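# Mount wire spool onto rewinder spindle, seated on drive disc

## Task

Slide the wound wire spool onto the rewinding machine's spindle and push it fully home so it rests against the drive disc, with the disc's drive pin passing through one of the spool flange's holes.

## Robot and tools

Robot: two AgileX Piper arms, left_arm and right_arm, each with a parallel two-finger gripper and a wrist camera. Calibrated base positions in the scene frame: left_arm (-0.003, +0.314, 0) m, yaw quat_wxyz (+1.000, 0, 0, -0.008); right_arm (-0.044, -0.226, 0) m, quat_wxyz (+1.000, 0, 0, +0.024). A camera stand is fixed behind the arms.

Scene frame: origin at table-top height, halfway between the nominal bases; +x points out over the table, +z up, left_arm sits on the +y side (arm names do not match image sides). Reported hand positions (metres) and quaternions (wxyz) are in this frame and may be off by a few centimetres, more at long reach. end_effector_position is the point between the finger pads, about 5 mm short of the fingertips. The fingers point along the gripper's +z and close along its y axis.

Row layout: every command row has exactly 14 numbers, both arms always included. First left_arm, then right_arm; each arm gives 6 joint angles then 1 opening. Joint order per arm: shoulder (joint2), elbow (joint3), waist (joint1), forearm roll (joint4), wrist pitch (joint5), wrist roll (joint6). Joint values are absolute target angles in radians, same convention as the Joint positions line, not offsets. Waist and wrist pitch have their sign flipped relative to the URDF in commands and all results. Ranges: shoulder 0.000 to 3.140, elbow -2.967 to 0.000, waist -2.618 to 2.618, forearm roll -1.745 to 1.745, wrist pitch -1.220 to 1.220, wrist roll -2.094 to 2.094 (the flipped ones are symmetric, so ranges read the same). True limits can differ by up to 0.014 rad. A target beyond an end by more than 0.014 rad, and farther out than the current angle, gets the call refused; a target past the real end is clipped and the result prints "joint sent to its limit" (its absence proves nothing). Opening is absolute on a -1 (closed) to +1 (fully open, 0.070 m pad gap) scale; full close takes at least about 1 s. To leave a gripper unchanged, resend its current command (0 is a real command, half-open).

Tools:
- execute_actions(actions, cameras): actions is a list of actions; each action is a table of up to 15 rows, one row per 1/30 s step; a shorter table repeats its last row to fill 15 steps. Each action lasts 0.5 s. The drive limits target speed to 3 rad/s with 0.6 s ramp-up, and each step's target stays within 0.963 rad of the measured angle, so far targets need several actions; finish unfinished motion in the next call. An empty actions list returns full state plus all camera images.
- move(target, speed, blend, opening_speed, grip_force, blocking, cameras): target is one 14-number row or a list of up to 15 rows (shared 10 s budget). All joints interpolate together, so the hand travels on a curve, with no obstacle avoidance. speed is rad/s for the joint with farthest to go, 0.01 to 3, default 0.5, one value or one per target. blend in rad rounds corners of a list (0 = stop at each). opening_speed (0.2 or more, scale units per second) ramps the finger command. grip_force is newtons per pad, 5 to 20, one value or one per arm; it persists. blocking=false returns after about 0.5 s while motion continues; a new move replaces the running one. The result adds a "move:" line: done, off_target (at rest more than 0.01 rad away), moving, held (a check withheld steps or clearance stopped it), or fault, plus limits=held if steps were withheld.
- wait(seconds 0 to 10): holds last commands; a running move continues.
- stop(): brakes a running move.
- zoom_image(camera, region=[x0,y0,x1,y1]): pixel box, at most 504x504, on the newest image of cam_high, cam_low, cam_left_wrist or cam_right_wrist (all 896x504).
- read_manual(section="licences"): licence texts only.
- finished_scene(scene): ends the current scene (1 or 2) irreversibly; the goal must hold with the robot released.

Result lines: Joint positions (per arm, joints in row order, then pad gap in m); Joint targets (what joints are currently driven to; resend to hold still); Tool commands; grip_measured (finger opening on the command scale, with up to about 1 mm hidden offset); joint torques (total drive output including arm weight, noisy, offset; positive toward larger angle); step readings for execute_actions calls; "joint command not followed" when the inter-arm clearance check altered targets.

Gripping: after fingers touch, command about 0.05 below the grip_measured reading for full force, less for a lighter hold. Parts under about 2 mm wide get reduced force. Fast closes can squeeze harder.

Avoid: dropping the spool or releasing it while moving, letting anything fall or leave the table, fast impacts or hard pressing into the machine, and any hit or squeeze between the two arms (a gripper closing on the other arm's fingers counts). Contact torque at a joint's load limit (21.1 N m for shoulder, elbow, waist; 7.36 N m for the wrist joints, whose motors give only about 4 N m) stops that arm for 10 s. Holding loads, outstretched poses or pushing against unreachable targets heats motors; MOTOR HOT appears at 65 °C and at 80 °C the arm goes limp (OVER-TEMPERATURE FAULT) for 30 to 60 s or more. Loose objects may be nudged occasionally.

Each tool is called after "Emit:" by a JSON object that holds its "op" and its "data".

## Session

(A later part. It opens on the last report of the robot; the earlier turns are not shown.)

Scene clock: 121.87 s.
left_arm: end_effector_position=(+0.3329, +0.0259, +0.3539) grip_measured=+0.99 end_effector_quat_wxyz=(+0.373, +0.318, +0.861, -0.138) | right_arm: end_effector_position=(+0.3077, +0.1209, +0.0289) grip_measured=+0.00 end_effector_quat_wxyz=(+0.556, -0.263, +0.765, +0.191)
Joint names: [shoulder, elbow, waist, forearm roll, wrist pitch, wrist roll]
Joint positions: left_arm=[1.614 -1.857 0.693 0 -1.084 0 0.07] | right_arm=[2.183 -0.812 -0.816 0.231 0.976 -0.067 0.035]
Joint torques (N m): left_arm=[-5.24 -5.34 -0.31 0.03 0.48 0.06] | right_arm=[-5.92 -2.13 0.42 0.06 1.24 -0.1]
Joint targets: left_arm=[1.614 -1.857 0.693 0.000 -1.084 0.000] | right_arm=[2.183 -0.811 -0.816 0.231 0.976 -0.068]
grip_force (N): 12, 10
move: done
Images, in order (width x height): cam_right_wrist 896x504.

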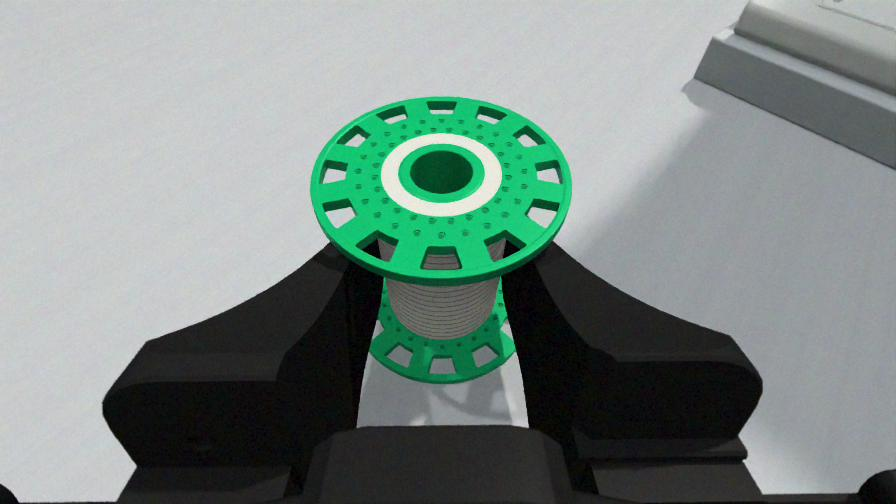

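Emit:
{"op": "move", "data": {"target": [[1.6138,-1.857,0.6926,0,-1.0844,0,1,1.9123,-0.8296,-0.8158,0.2995,0.6976,-0.1697,-0.08],[1.6138,-1.857,0.6926,0,-1.0844,0,1,1.6552,-1.0318,-0.1193,-1.4027,0.8203,-0.5732,-0.08]], "speed": [0.25, 0.5], "blend": [0.05, 0], "cameras": ["cam_right_wrist","cam_left_wrist","cam_low"]}}

Scene clock: 139.27 s.
left_arm: end_effector_position=(+0.3329, +0.0259, +0.3539) grip_measured=+0.99 end_effector_quat_wxyz=(+0.373, +0.318, +0.861, -0.138) | right_arm: end_effector_position=(+0.3565, +0.0030, +0.2379) grip_measured=+0.00 end_effector_quat_wxyz=(-0.585, +0.764, -0.195, +0.191)
Joint names: [shoulder, elbow, waist, forearm roll, wrist pitch, wrist roll]
Joint positions: left_arm=[1.614 -1.857 0.693 0 -1.084 0 0.07] | right_arm=[1.655 -1.032 -0.118 -1.403 0.82 -0.573 0.035]
Joint torques (N m): left_arm=[-5.28 -5.29 -0.3 0.03 0.49 -0.02] | right_arm=[-4.94 -7.07 0.14 1.29 0.95 0.04]
Joint targets: left_arm=[1.614 -1.857 0.693 0.000 -1.084 0.000] | right_arm=[1.655 -1.032 -0.119 -1.403 0.820 -0.573]
grip_force (N): 12, 10
move: done
Images, in order (width x height): cam_low 896x504, cam_left_wrist 896x504, cam_right_wrist 896x504.

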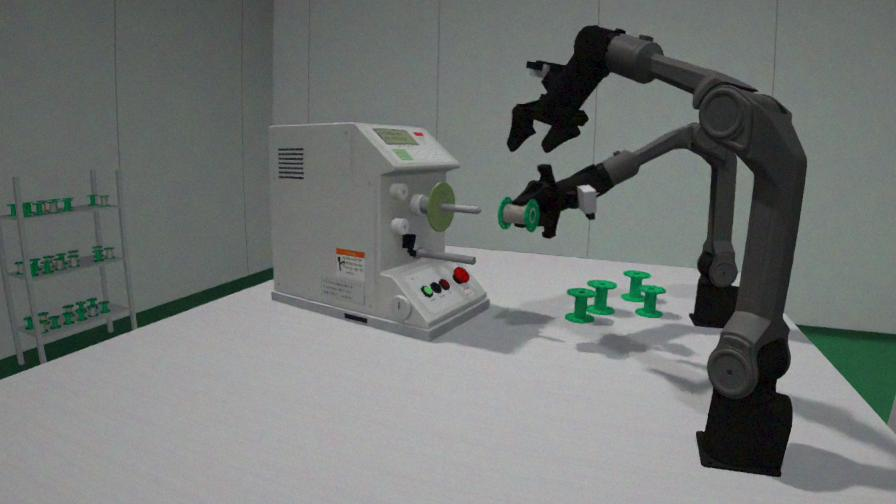

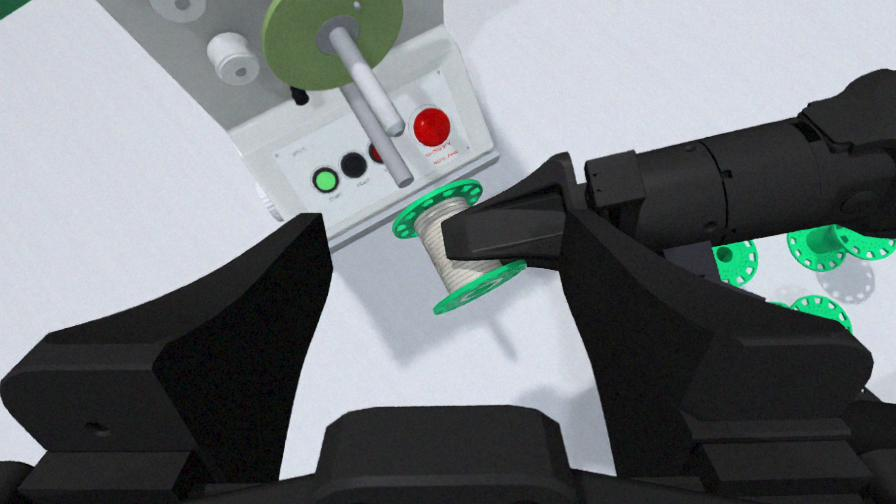

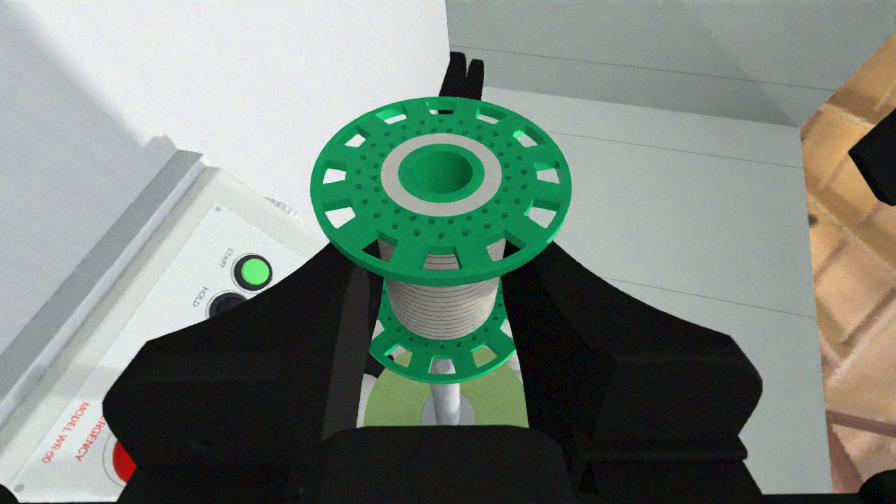

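Emit:
{"op": "zoom_image", "data": {"camera": "cam_left_wrist", "region": [250, 0, 580, 330]}}

Emit:
{"op": "zoom_image", "data": {"camera": "cam_low", "region": [400, 140, 620, 264]}}

Emit:
{"op": "zoom_image", "data": {"camera": "cam_right_wrist", "region": [300, 80, 590, 440]}}

Scaled by 1.527 from the camera's 896x504 image, which has a finer 1280x720 frame.

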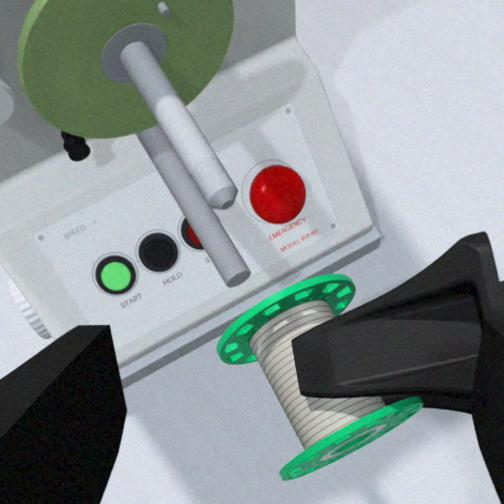

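Scaled by 2.291 from the camera's 896x504 image, which has a finer 1280x720 frame.

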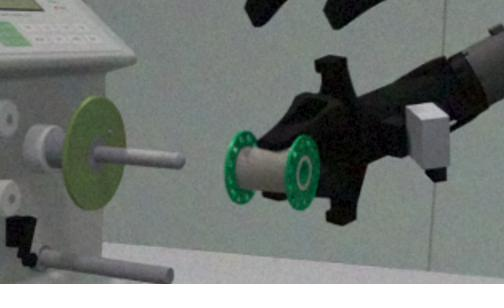

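Scaled by 1.400 from the camera's 896x504 image, which has a finer 1280x720 frame.

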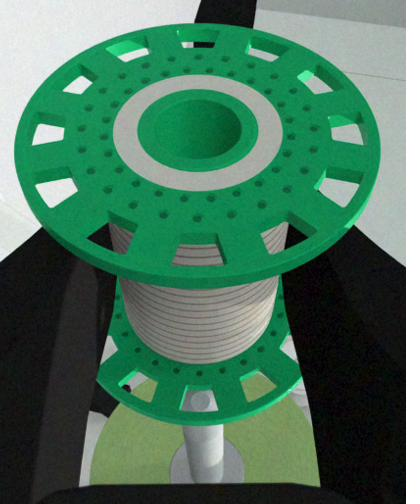

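Emit:
{"op": "zoom_image", "data": {"camera": "cam_low", "region": [420, 175, 550, 245]}}

Scaled by 3.877 from the camera's 896x504 image, which has a finer 1280x720 frame.

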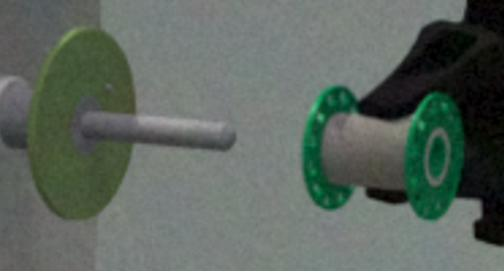

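Emit:
{"op": "zoom_image", "data": {"camera": "cam_left_wrist", "region": [310, 0, 450, 140]}}

Emit:
{"op": "zoom_image", "data": {"camera": "cam_left_wrist", "region": [380, 170, 540, 330]}}

Scaled by 3.600 from the camera's 896x504 image, which has a finer 1280x720 frame.

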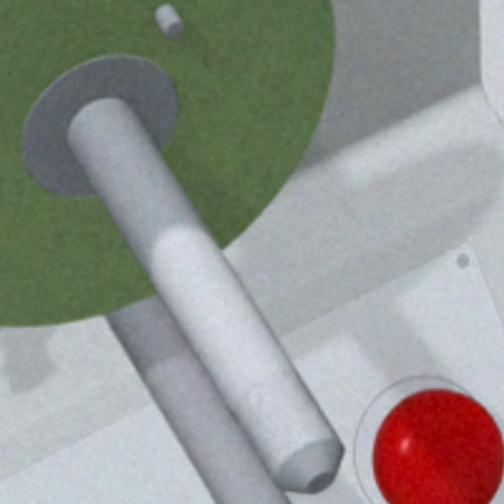

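Scaled by 3.150 from the camera's 896x504 image, which has a finer 1280x720 frame.

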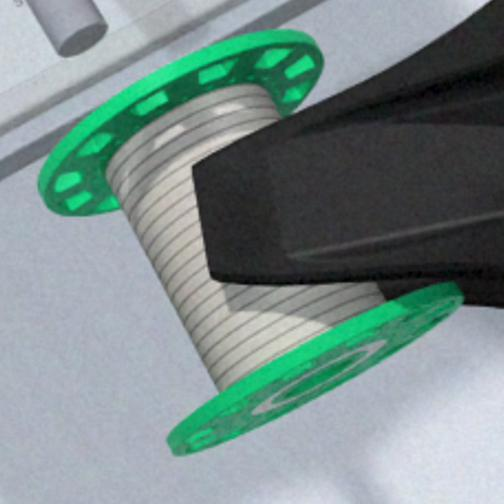

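Emit:
{"op": "move", "data": {"target": [1.6138,-1.857,0.6926,0,-1.0844,0,1,1.7872,-1.2161,-0.0412,-1.5307,0.9390,-0.4911,-0.08], "speed": 0.12, "cameras": ["cam_right_wrist","cam_left_wrist","cam_low"]}}

Scene clock: 161.73 s.
left_arm: end_effector_position=(+0.3329, +0.0259, +0.3539) grip_measured=+0.99 end_effector_quat_wxyz=(+0.373, +0.318, +0.861, -0.138) | right_arm: end_effector_position=(+0.3882, -0.0083, +0.2387) grip_measured=+0.00 end_effector_quat_wxyz=(-0.589, +0.771, -0.168, +0.172)
Joint names: [shoulder, elbow, waist, forearm roll, wrist pitch, wrist roll]
Joint positions: left_arm=[1.614 -1.857 0.693 0 -1.084 0 0.07] | right_arm=[1.788 -1.217 -0.041 -1.531 0.939 -0.491 0.035]
Joint torques (N m): left_arm=[-5.3 -5.29 -0.27 0.03 0.49 -0.04] | right_arm=[-5.46 -6.41 0.25 1.47 0.67 -0.08]
Joint targets: left_arm=[1.614 -1.857 0.693 0.000 -1.084 0.000] | right_arm=[1.787 -1.216 -0.041 -1.531 0.939 -0.491]
grip_force (N): 12, 10
move: done
Images, in order (width x height): cam_low 896x504, cam_left_wrist 896x504, cam_right_wrist 896x504.

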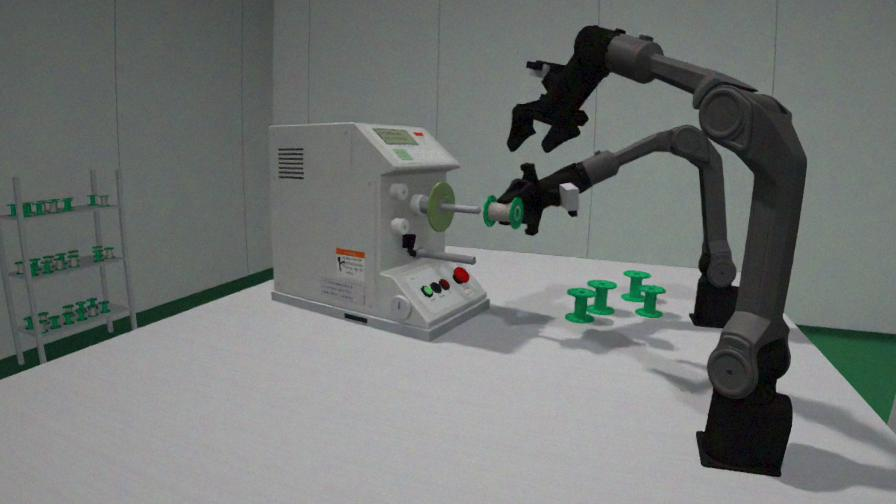

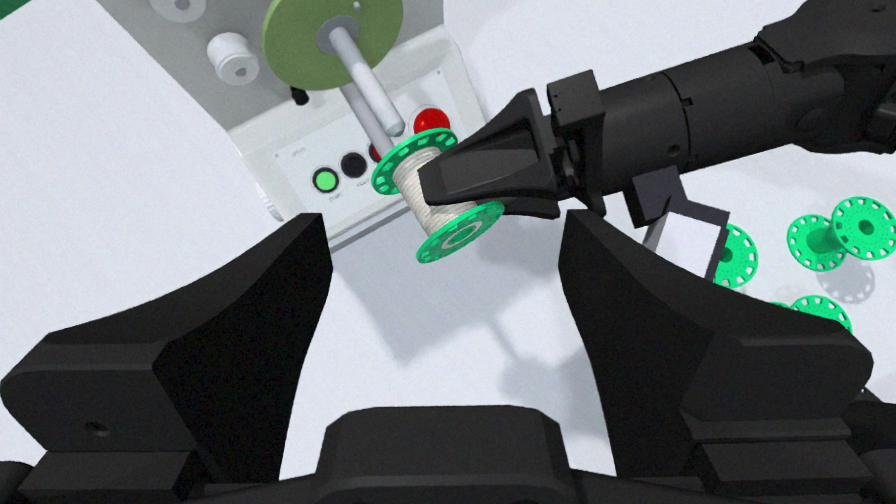

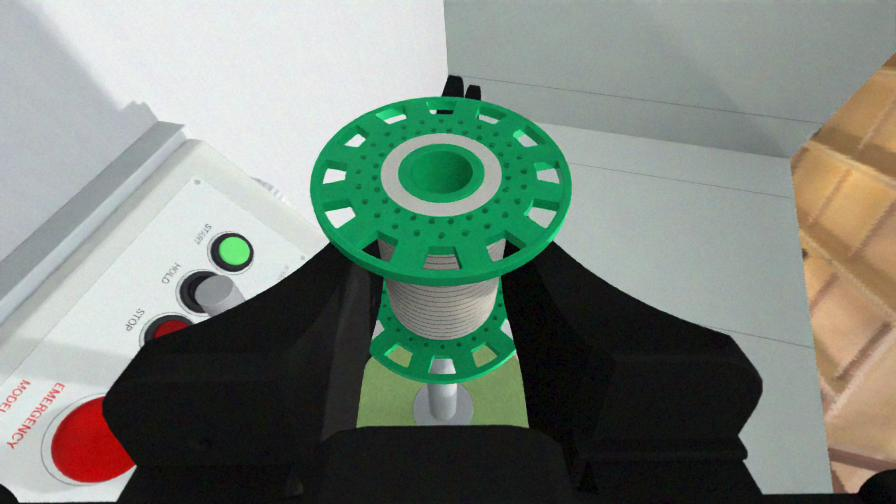

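Emit:
{"op": "zoom_image", "data": {"camera": "cam_left_wrist", "region": [340, 90, 520, 270]}}

Emit:
{"op": "zoom_image", "data": {"camera": "cam_low", "region": [420, 175, 530, 235]}}

Emit:
{"op": "zoom_image", "data": {"camera": "cam_right_wrist", "region": [350, 270, 530, 440]}}

Scaled by 2.800 from the camera's 896x504 image, which has a finer 1280x720 frame.

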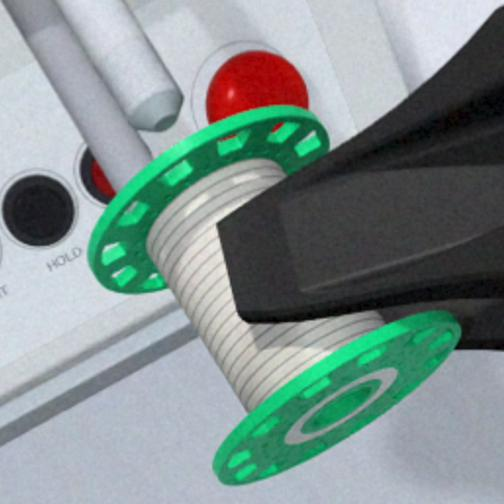

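Scaled by 4.582 from the camera's 896x504 image, which has a finer 1280x720 frame.

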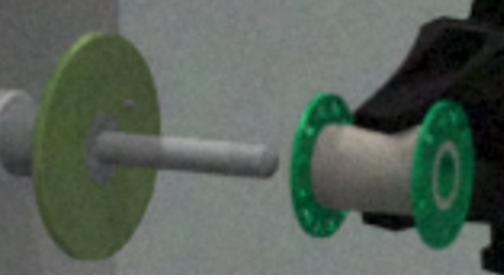

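Scaled by 2.800 from the camera's 896x504 image, which has a finer 1280x720 frame.

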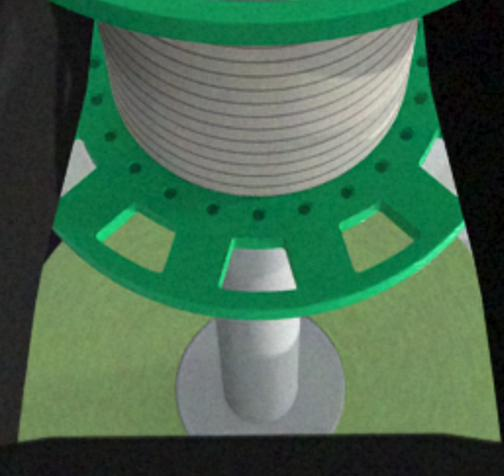

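Emit:
{"op": "move", "data": {"target": [1.6138,-1.857,0.6926,0,-1.0844,0,1,1.8296,-1.2775,-0.0307,-1.5463,0.9416,-0.4673,-0.08], "speed": 0.07, "cameras": ["cam_right_wrist","cam_left_wrist","cam_low"]}}

Emit:
{"op": "zoom_image", "data": {"camera": "cam_left_wrist", "region": [330, 70, 510, 250]}}

Emit:
{"op": "zoom_image", "data": {"camera": "cam_low", "region": [420, 175, 530, 235]}}

Emit:
{"op": "zoom_image", "data": {"camera": "cam_right_wrist", "region": [350, 270, 530, 440]}}

Scene clock: 183.57 s.
left_arm: end_effector_position=(+0.3329, +0.0259, +0.3539) grip_measured=+0.99 end_effector_quat_wxyz=(+0.373, +0.318, +0.861, -0.138) | right_arm: end_effector_position=(+0.4028, -0.0113, +0.2388) grip_measured=+0.00 end_effector_quat_wxyz=(-0.589, +0.771, -0.171, +0.175)
Joint names: [shoulder, elbow, waist, forearm roll, wrist pitch, wrist roll]
Joint positions: left_arm=[1.614 -1.857 0.693 0 -1.084 0 0.07] | right_arm=[1.83 -1.278 -0.031 -1.546 0.941 -0.468 0.035]
Joint torques (N m): left_arm=[-5.29 -5.33 -0.28 0.03 0.48 -0.06] | right_arm=[-5.48 -6.83 1 1.29 0.81 -0.02]
Joint targets: left_arm=[1.614 -1.857 0.693 0.000 -1.084 0.000] | right_arm=[1.830 -1.278 -0.031 -1.546 0.942 -0.467]
grip_force (N): 12, 10
move: done
Images, in order (width x height): cam_low 896x504, cam_left_wrist 896x504, cam_right_wrist 896x504.

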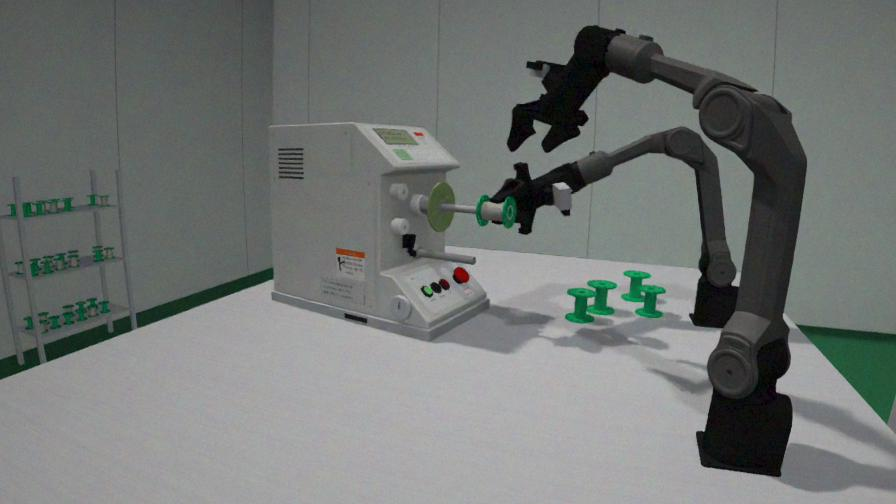

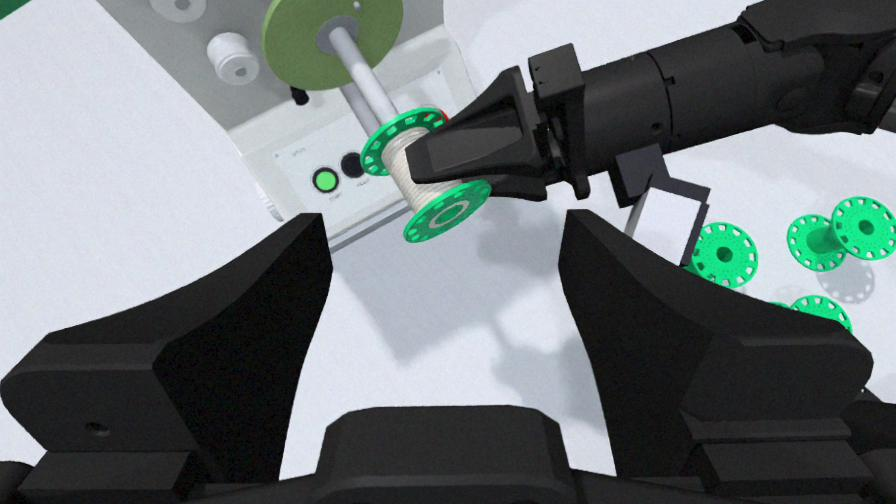

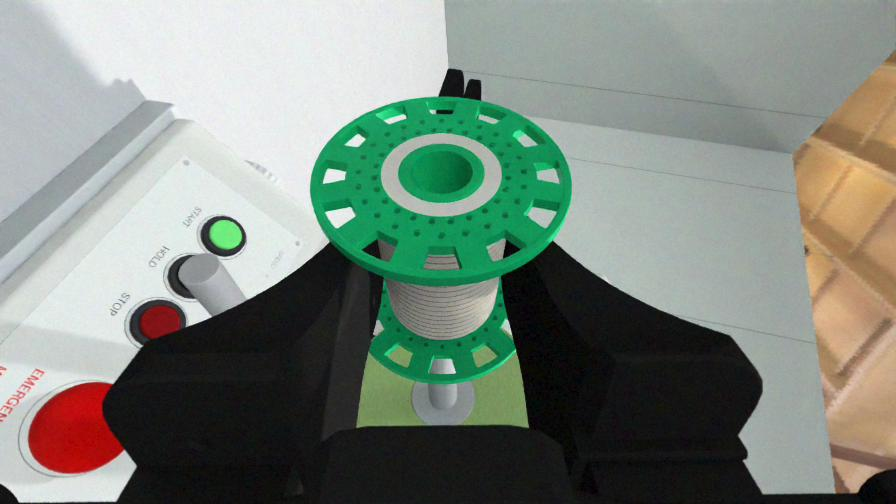

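Scaled by 2.800 from the camera's 896x504 image, which has a finer 1280x720 frame.

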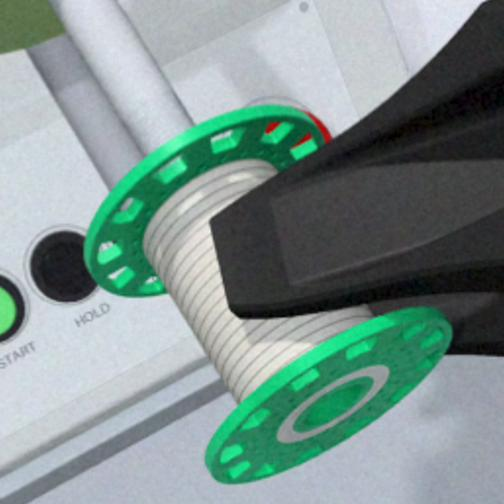

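Scaled by 4.582 from the camera's 896x504 image, which has a finer 1280x720 frame.

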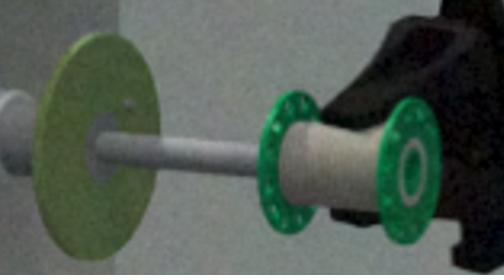

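Scaled by 2.800 from the camera's 896x504 image, which has a finer 1280x720 frame.

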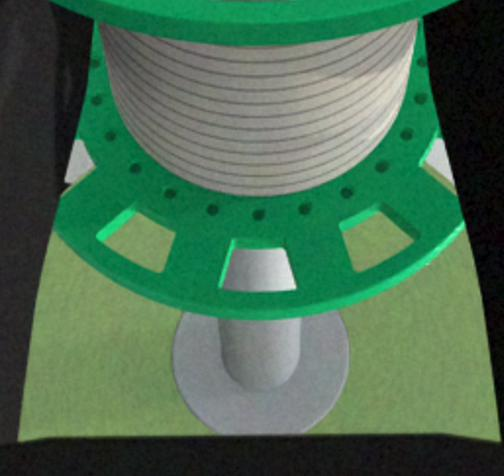

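Emit:
{"op": "move", "data": {"target": [1.6138,-1.857,0.6926,0,-1.0844,0,1,1.8615,-1.3253,-0.0236,-1.5609,0.9479,-0.4477,-0.08], "speed": 0.04, "grip_force": [12, 7], "cameras": ["cam_right_wrist","cam_left_wrist","cam_low"]}}

Emit:
{"op": "zoom_image", "data": {"camera": "cam_left_wrist", "region": [330, 50, 510, 230]}}

Emit:
{"op": "zoom_image", "data": {"camera": "cam_low", "region": [420, 175, 530, 235]}}

Emit:
{"op": "zoom_image", "data": {"camera": "cam_right_wrist", "region": [350, 270, 530, 440]}}

Scene clock: 190.80 s.
left_arm: end_effector_position=(+0.3329, +0.0259, +0.3539) grip_measured=+0.99 end_effector_quat_wxyz=(+0.373, +0.318, +0.861, -0.138) | right_arm: end_effector_position=(+0.4125, -0.0128, +0.2386) grip_measured=+0.00 end_effector_quat_wxyz=(-0.589, +0.771, -0.171, +0.174)
Joint names: [shoulder, elbow, waist, forearm roll, wrist pitch, wrist roll]
Joint positions: left_arm=[1.614 -1.857 0.693 0 -1.084 0 0.07] | right_arm=[1.862 -1.325 -0.024 -1.561 0.948 -0.448 0.035]
Joint torques (N m): left_arm=[-5.28 -5.3 -0.3 0.03 0.48 -0.09] | right_arm=[-5.53 -7.52 1.21 1.61 0.57 -0.02]
Joint targets: left_arm=[1.614 -1.857 0.693 0.000 -1.084 0.000] | right_arm=[1.862 -1.325 -0.024 -1.561 0.948 -0.448]
grip_force (N): 12, 7
move: done
Images, in order (width x height): cam_low 896x504, cam_left_wrist 896x504, cam_right_wrist 896x504.

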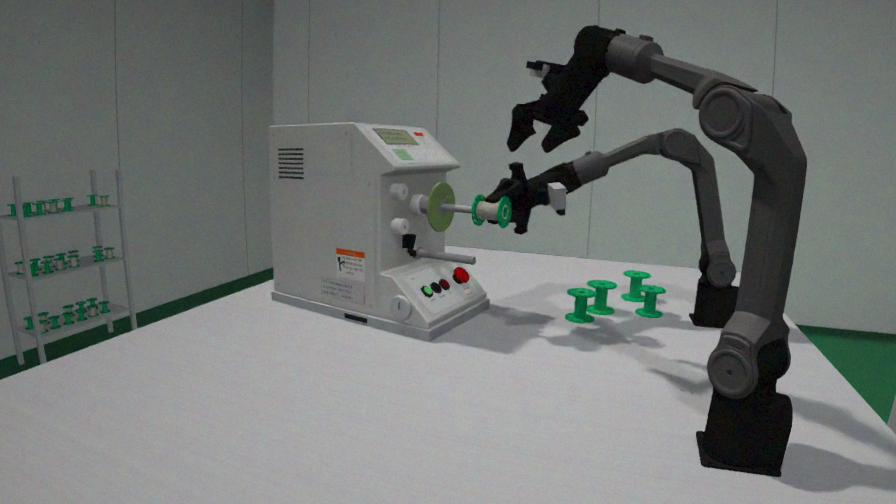

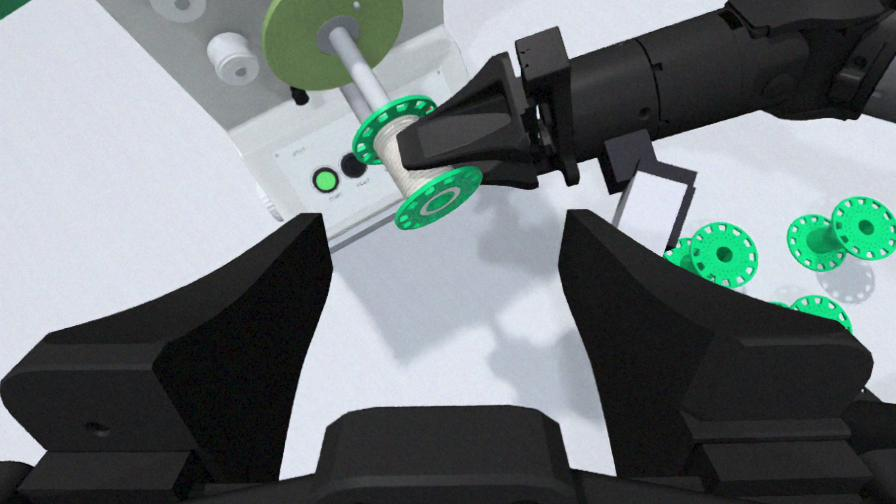

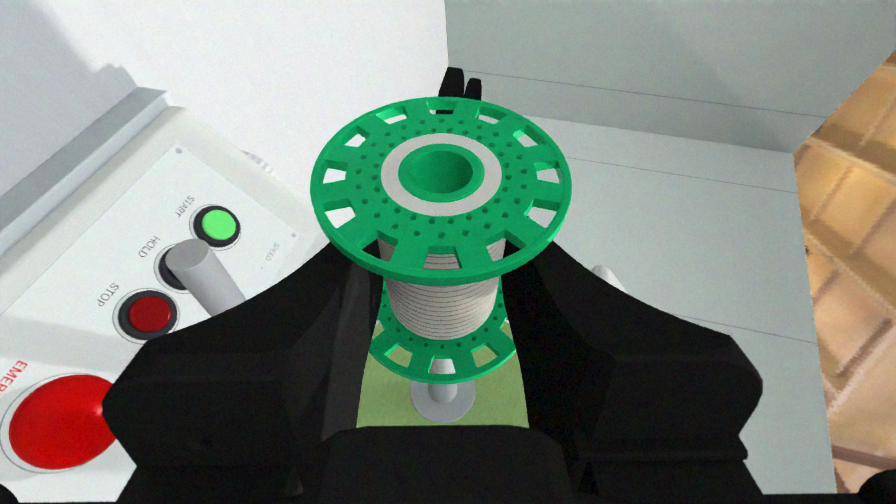

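Scaled by 2.800 from the camera's 896x504 image, which has a finer 1280x720 frame.

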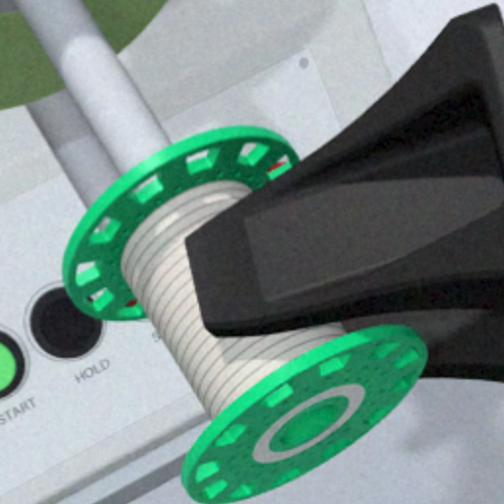

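Scaled by 4.582 from the camera's 896x504 image, which has a finer 1280x720 frame.

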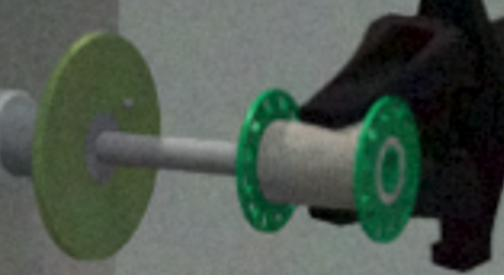

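Scaled by 2.800 from the camera's 896x504 image, which has a finer 1280x720 frame.

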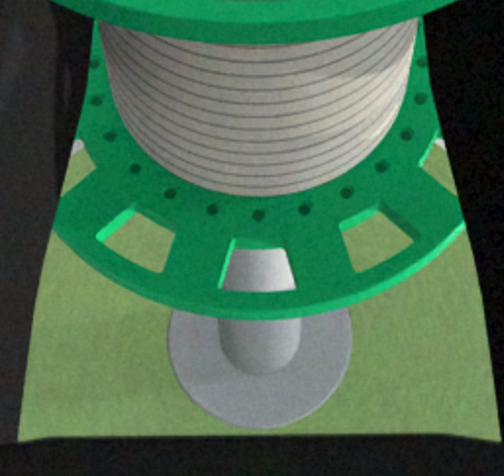

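Emit:
{"op": "move", "data": {"target": [1.6138,-1.857,0.6926,0,-1.0844,0,1,1.8933,-1.3731,-0.0164,-1.5755,0.9541,-0.4280,-0.08], "speed": 0.04, "cameras": ["cam_right_wrist","cam_left_wrist","cam_low"]}}

Emit:
{"op": "zoom_image", "data": {"camera": "cam_left_wrist", "region": [330, 50, 510, 230]}}

Emit:
{"op": "zoom_image", "data": {"camera": "cam_low", "region": [420, 175, 530, 235]}}

Emit:
{"op": "zoom_image", "data": {"camera": "cam_right_wrist", "region": [350, 270, 530, 440]}}

Scene clock: 194.87 s.
left_arm: end_effector_position=(+0.3329, +0.0259, +0.3539) grip_measured=+0.99 end_effector_quat_wxyz=(+0.373, +0.318, +0.861, -0.138) | right_arm: end_effector_position=(+0.4228, -0.0154, +0.2384) grip_measured=+0.00 end_effector_quat_wxyz=(-0.589, +0.771, -0.171, +0.175)
Joint names: [shoulder, elbow, waist, forearm roll, wrist pitch, wrist roll]
Joint positions: left_arm=[1.614 -1.857 0.693 0 -1.084 0 0.07] | right_arm=[1.895 -1.374 -0.016 -1.576 0.954 -0.428 0.035]
Joint torques (N m): left_arm=[-5.29 -5.33 -0.28 0.03 0.48 -0.11] | right_arm=[-9.25 -8.17 -3.38 2.6 2.13 -0.03]
Motor temperatures (°C): left_arm=[32 31 33 33 33 29] | right_arm=[42 33 29 40 38 28]
Joint targets: left_arm=[1.614 -1.857 0.693 0.000 -1.084 0.000] | right_arm=[1.893 -1.373 -0.016 -1.575 0.954 -0.428]
grip_force (N): 12, 7
move: done
Images, in order (width x height): cam_low 896x504, cam_left_wrist 896x504, cam_right_wrist 896x504.

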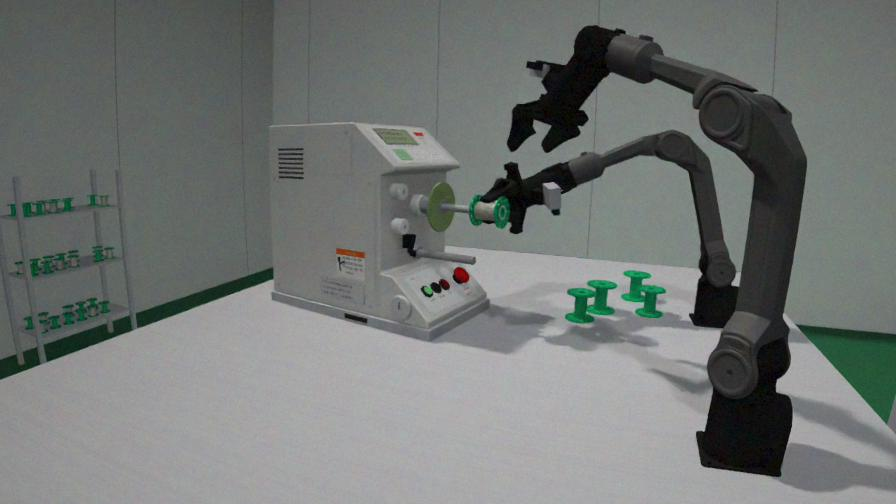

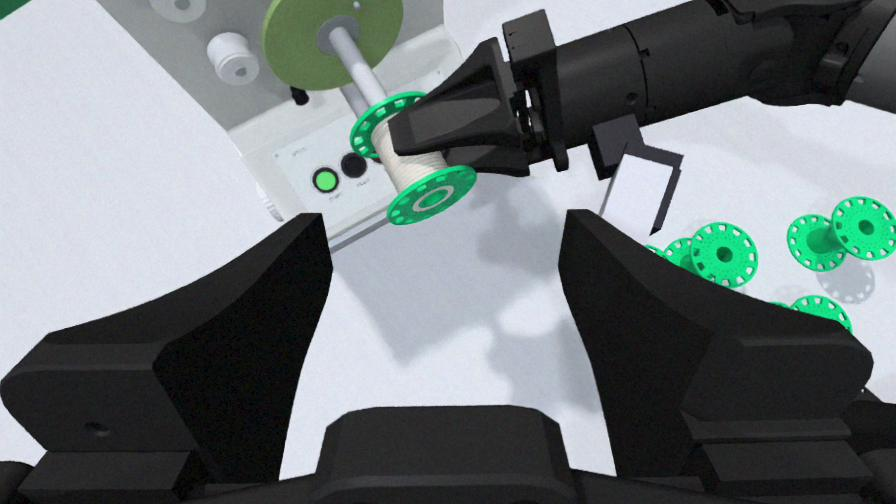

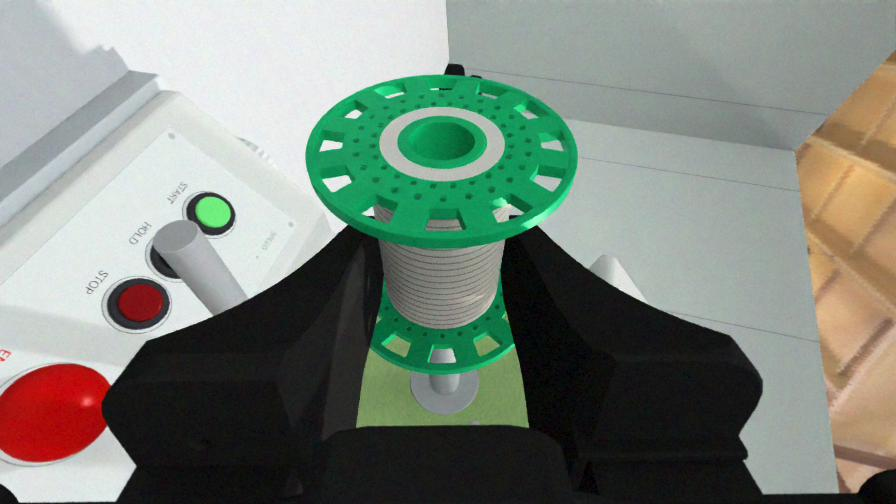

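Scaled by 2.800 from the camera's 896x504 image, which has a finer 1280x720 frame.

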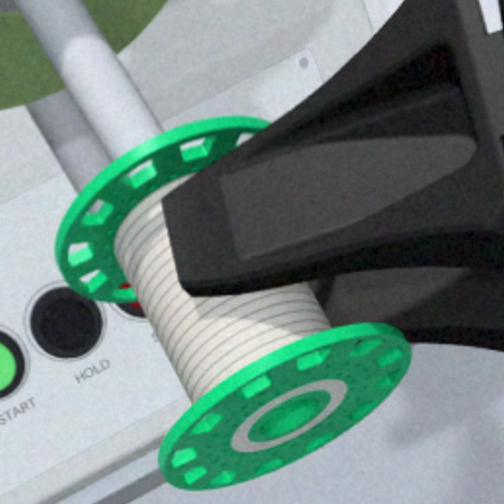

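Scaled by 4.582 from the camera's 896x504 image, which has a finer 1280x720 frame.

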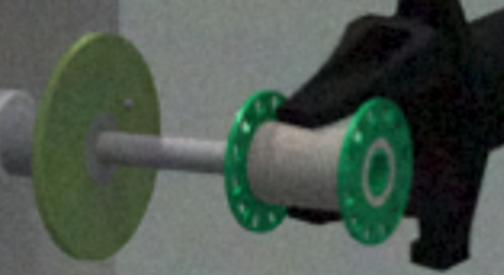

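Scaled by 2.800 from the camera's 896x504 image, which has a finer 1280x720 frame.

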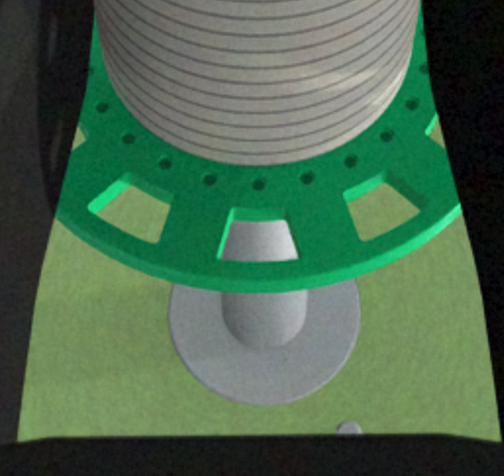

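Emit:
{"op": "move", "data": {"target": [1.6138,-1.857,0.6926,0,-1.0844,0,1,1.8296,-1.2775,-0.0307,-1.5463,0.9416,-0.4673,-0.08], "speed": 0.07, "grip_force": [12, 10], "cameras": ["cam_right_wrist","cam_left_wrist","cam_low"]}}

Emit:
{"op": "zoom_image", "data": {"camera": "cam_left_wrist", "region": [330, 80, 490, 240]}}

Emit:
{"op": "zoom_image", "data": {"camera": "cam_low", "region": [420, 175, 530, 235]}}

Emit:
{"op": "zoom_image", "data": {"camera": "cam_right_wrist", "region": [300, 60, 590, 440]}}

Scene clock: 211.60 s.
left_arm: end_effector_position=(+0.3329, +0.0259, +0.3539) grip_measured=+0.99 end_effector_quat_wxyz=(+0.373, +0.318, +0.861, -0.138) | right_arm: end_effector_position=(+0.4026, -0.0115, +0.2385) grip_measured=+0.00 end_effector_quat_wxyz=(-0.588, +0.771, -0.171, +0.174)
Joint names: [shoulder, elbow, waist, forearm roll, wrist pitch, wrist roll]
Joint positions: left_arm=[1.614 -1.857 0.693 0 -1.084 0 0.07] | right_arm=[1.829 -1.277 -0.03 -1.547 0.942 -0.467 0.035]
Joint torques (N m): left_arm=[-5.28 -5.34 -0.32 0.03 0.48 -0.11] | right_arm=[-6.02 -5.91 0.3 1.44 0.6 -0.02]
Motor temperatures (°C): left_arm=[32 31 33 33 33 29] | right_arm=[45 35 29 49 39 28]
Joint targets: left_arm=[1.614 -1.857 0.693 0.000 -1.084 0.000] | right_arm=[1.830 -1.278 -0.031 -1.546 0.942 -0.467]
grip_force (N): 12, 10
move: done
Images, in order (width x height): cam_low 896x504, cam_left_wrist 896x504, cam_right_wrist 896x504.

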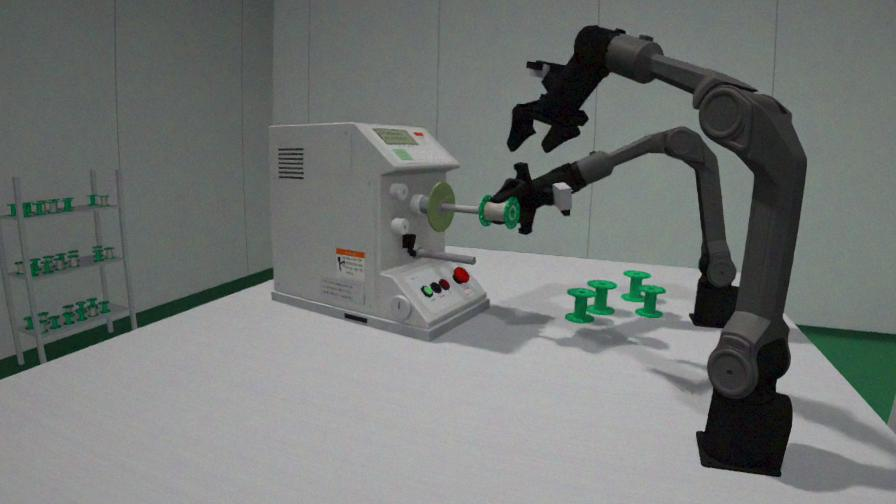

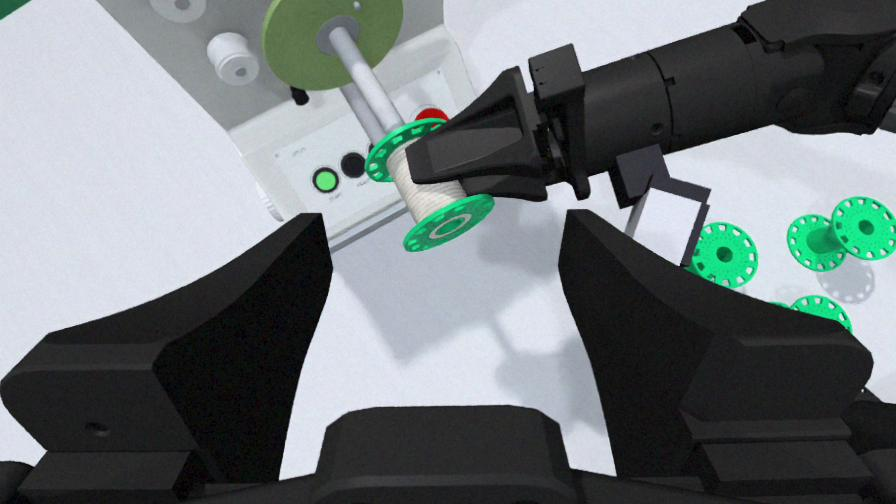

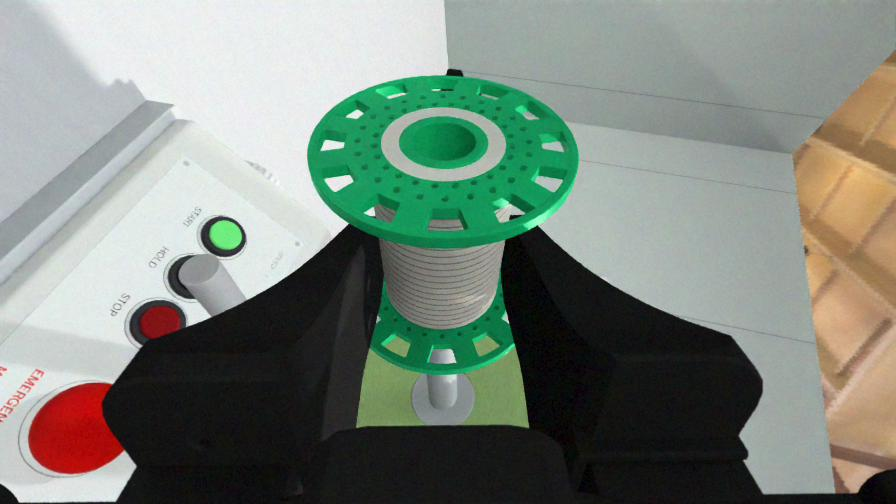

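Scaled by 3.150 from the camera's 896x504 image, which has a finer 1280x720 frame.

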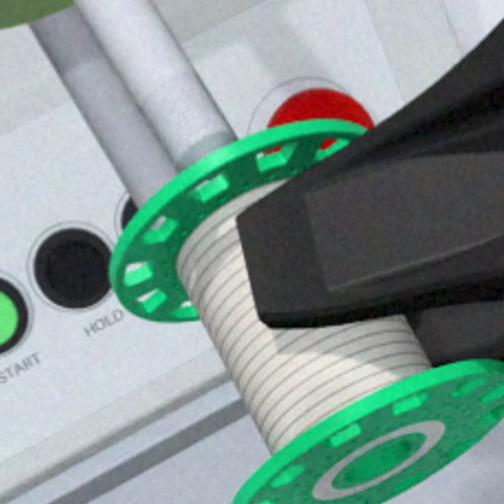

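Scaled by 4.582 from the camera's 896x504 image, which has a finer 1280x720 frame.

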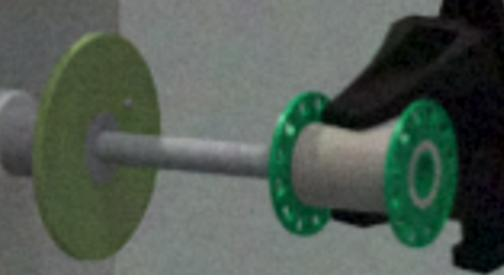

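Scaled by 1.326 from the camera's 896x504 image, which has a finer 1280x720 frame.

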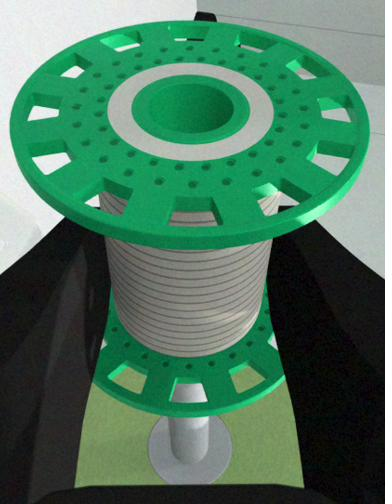

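Emit:
{"op": "zoom_image", "data": {"camera": "cam_right_wrist", "region": [350, 270, 530, 440]}}

Emit:
{"op": "zoom_image", "data": {"camera": "cam_left_wrist", "region": [360, 100, 460, 200]}}

Emit:
{"op": "zoom_image", "data": {"camera": "cam_left_wrist", "region": [400, 170, 500, 270]}}

Emit:
{"op": "zoom_image", "data": {"camera": "cam_low", "region": [470, 185, 530, 235]}}

Scaled by 2.800 from the camera's 896x504 image, which has a finer 1280x720 frame.

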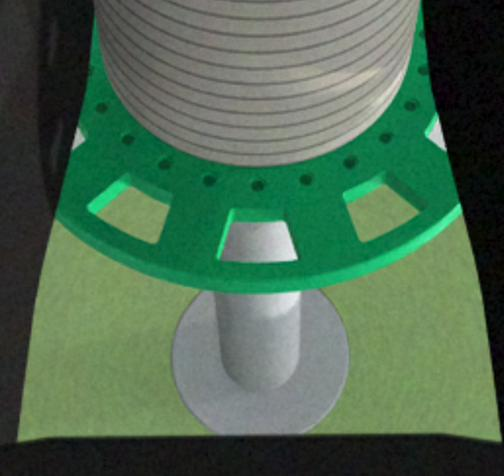

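Scaled by 5.040 from the camera's 896x504 image, which has a finer 1280x720 frame.

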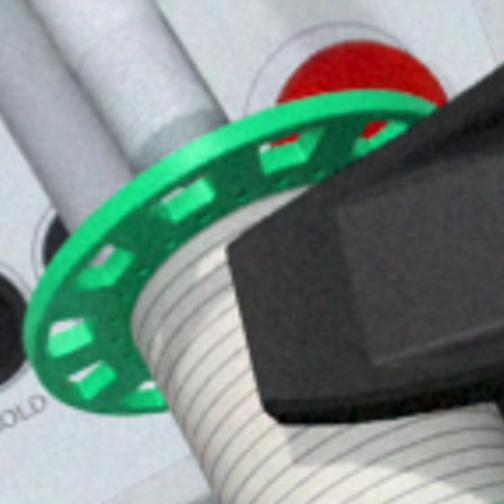

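Scaled by 5.040 from the camera's 896x504 image, which has a finer 1280x720 frame.

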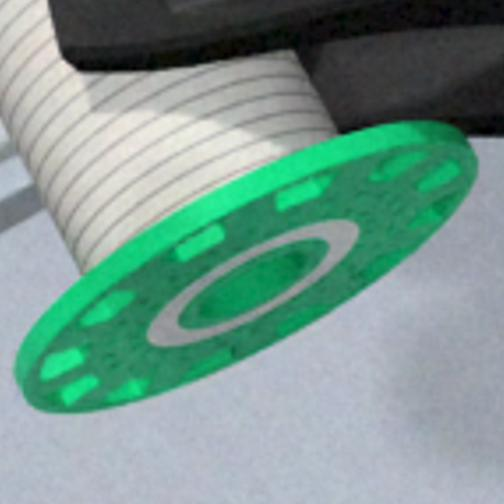

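Scaled by 8.400 from the camera's 896x504 image, which has a finer 1280x720 frame.

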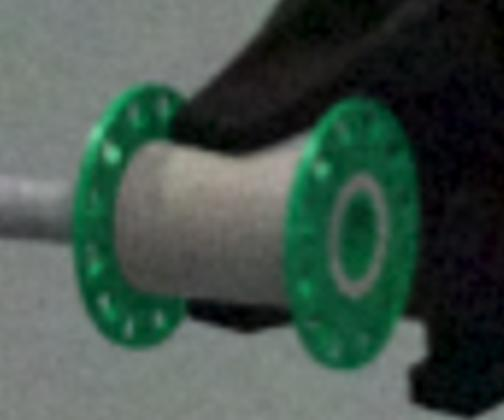

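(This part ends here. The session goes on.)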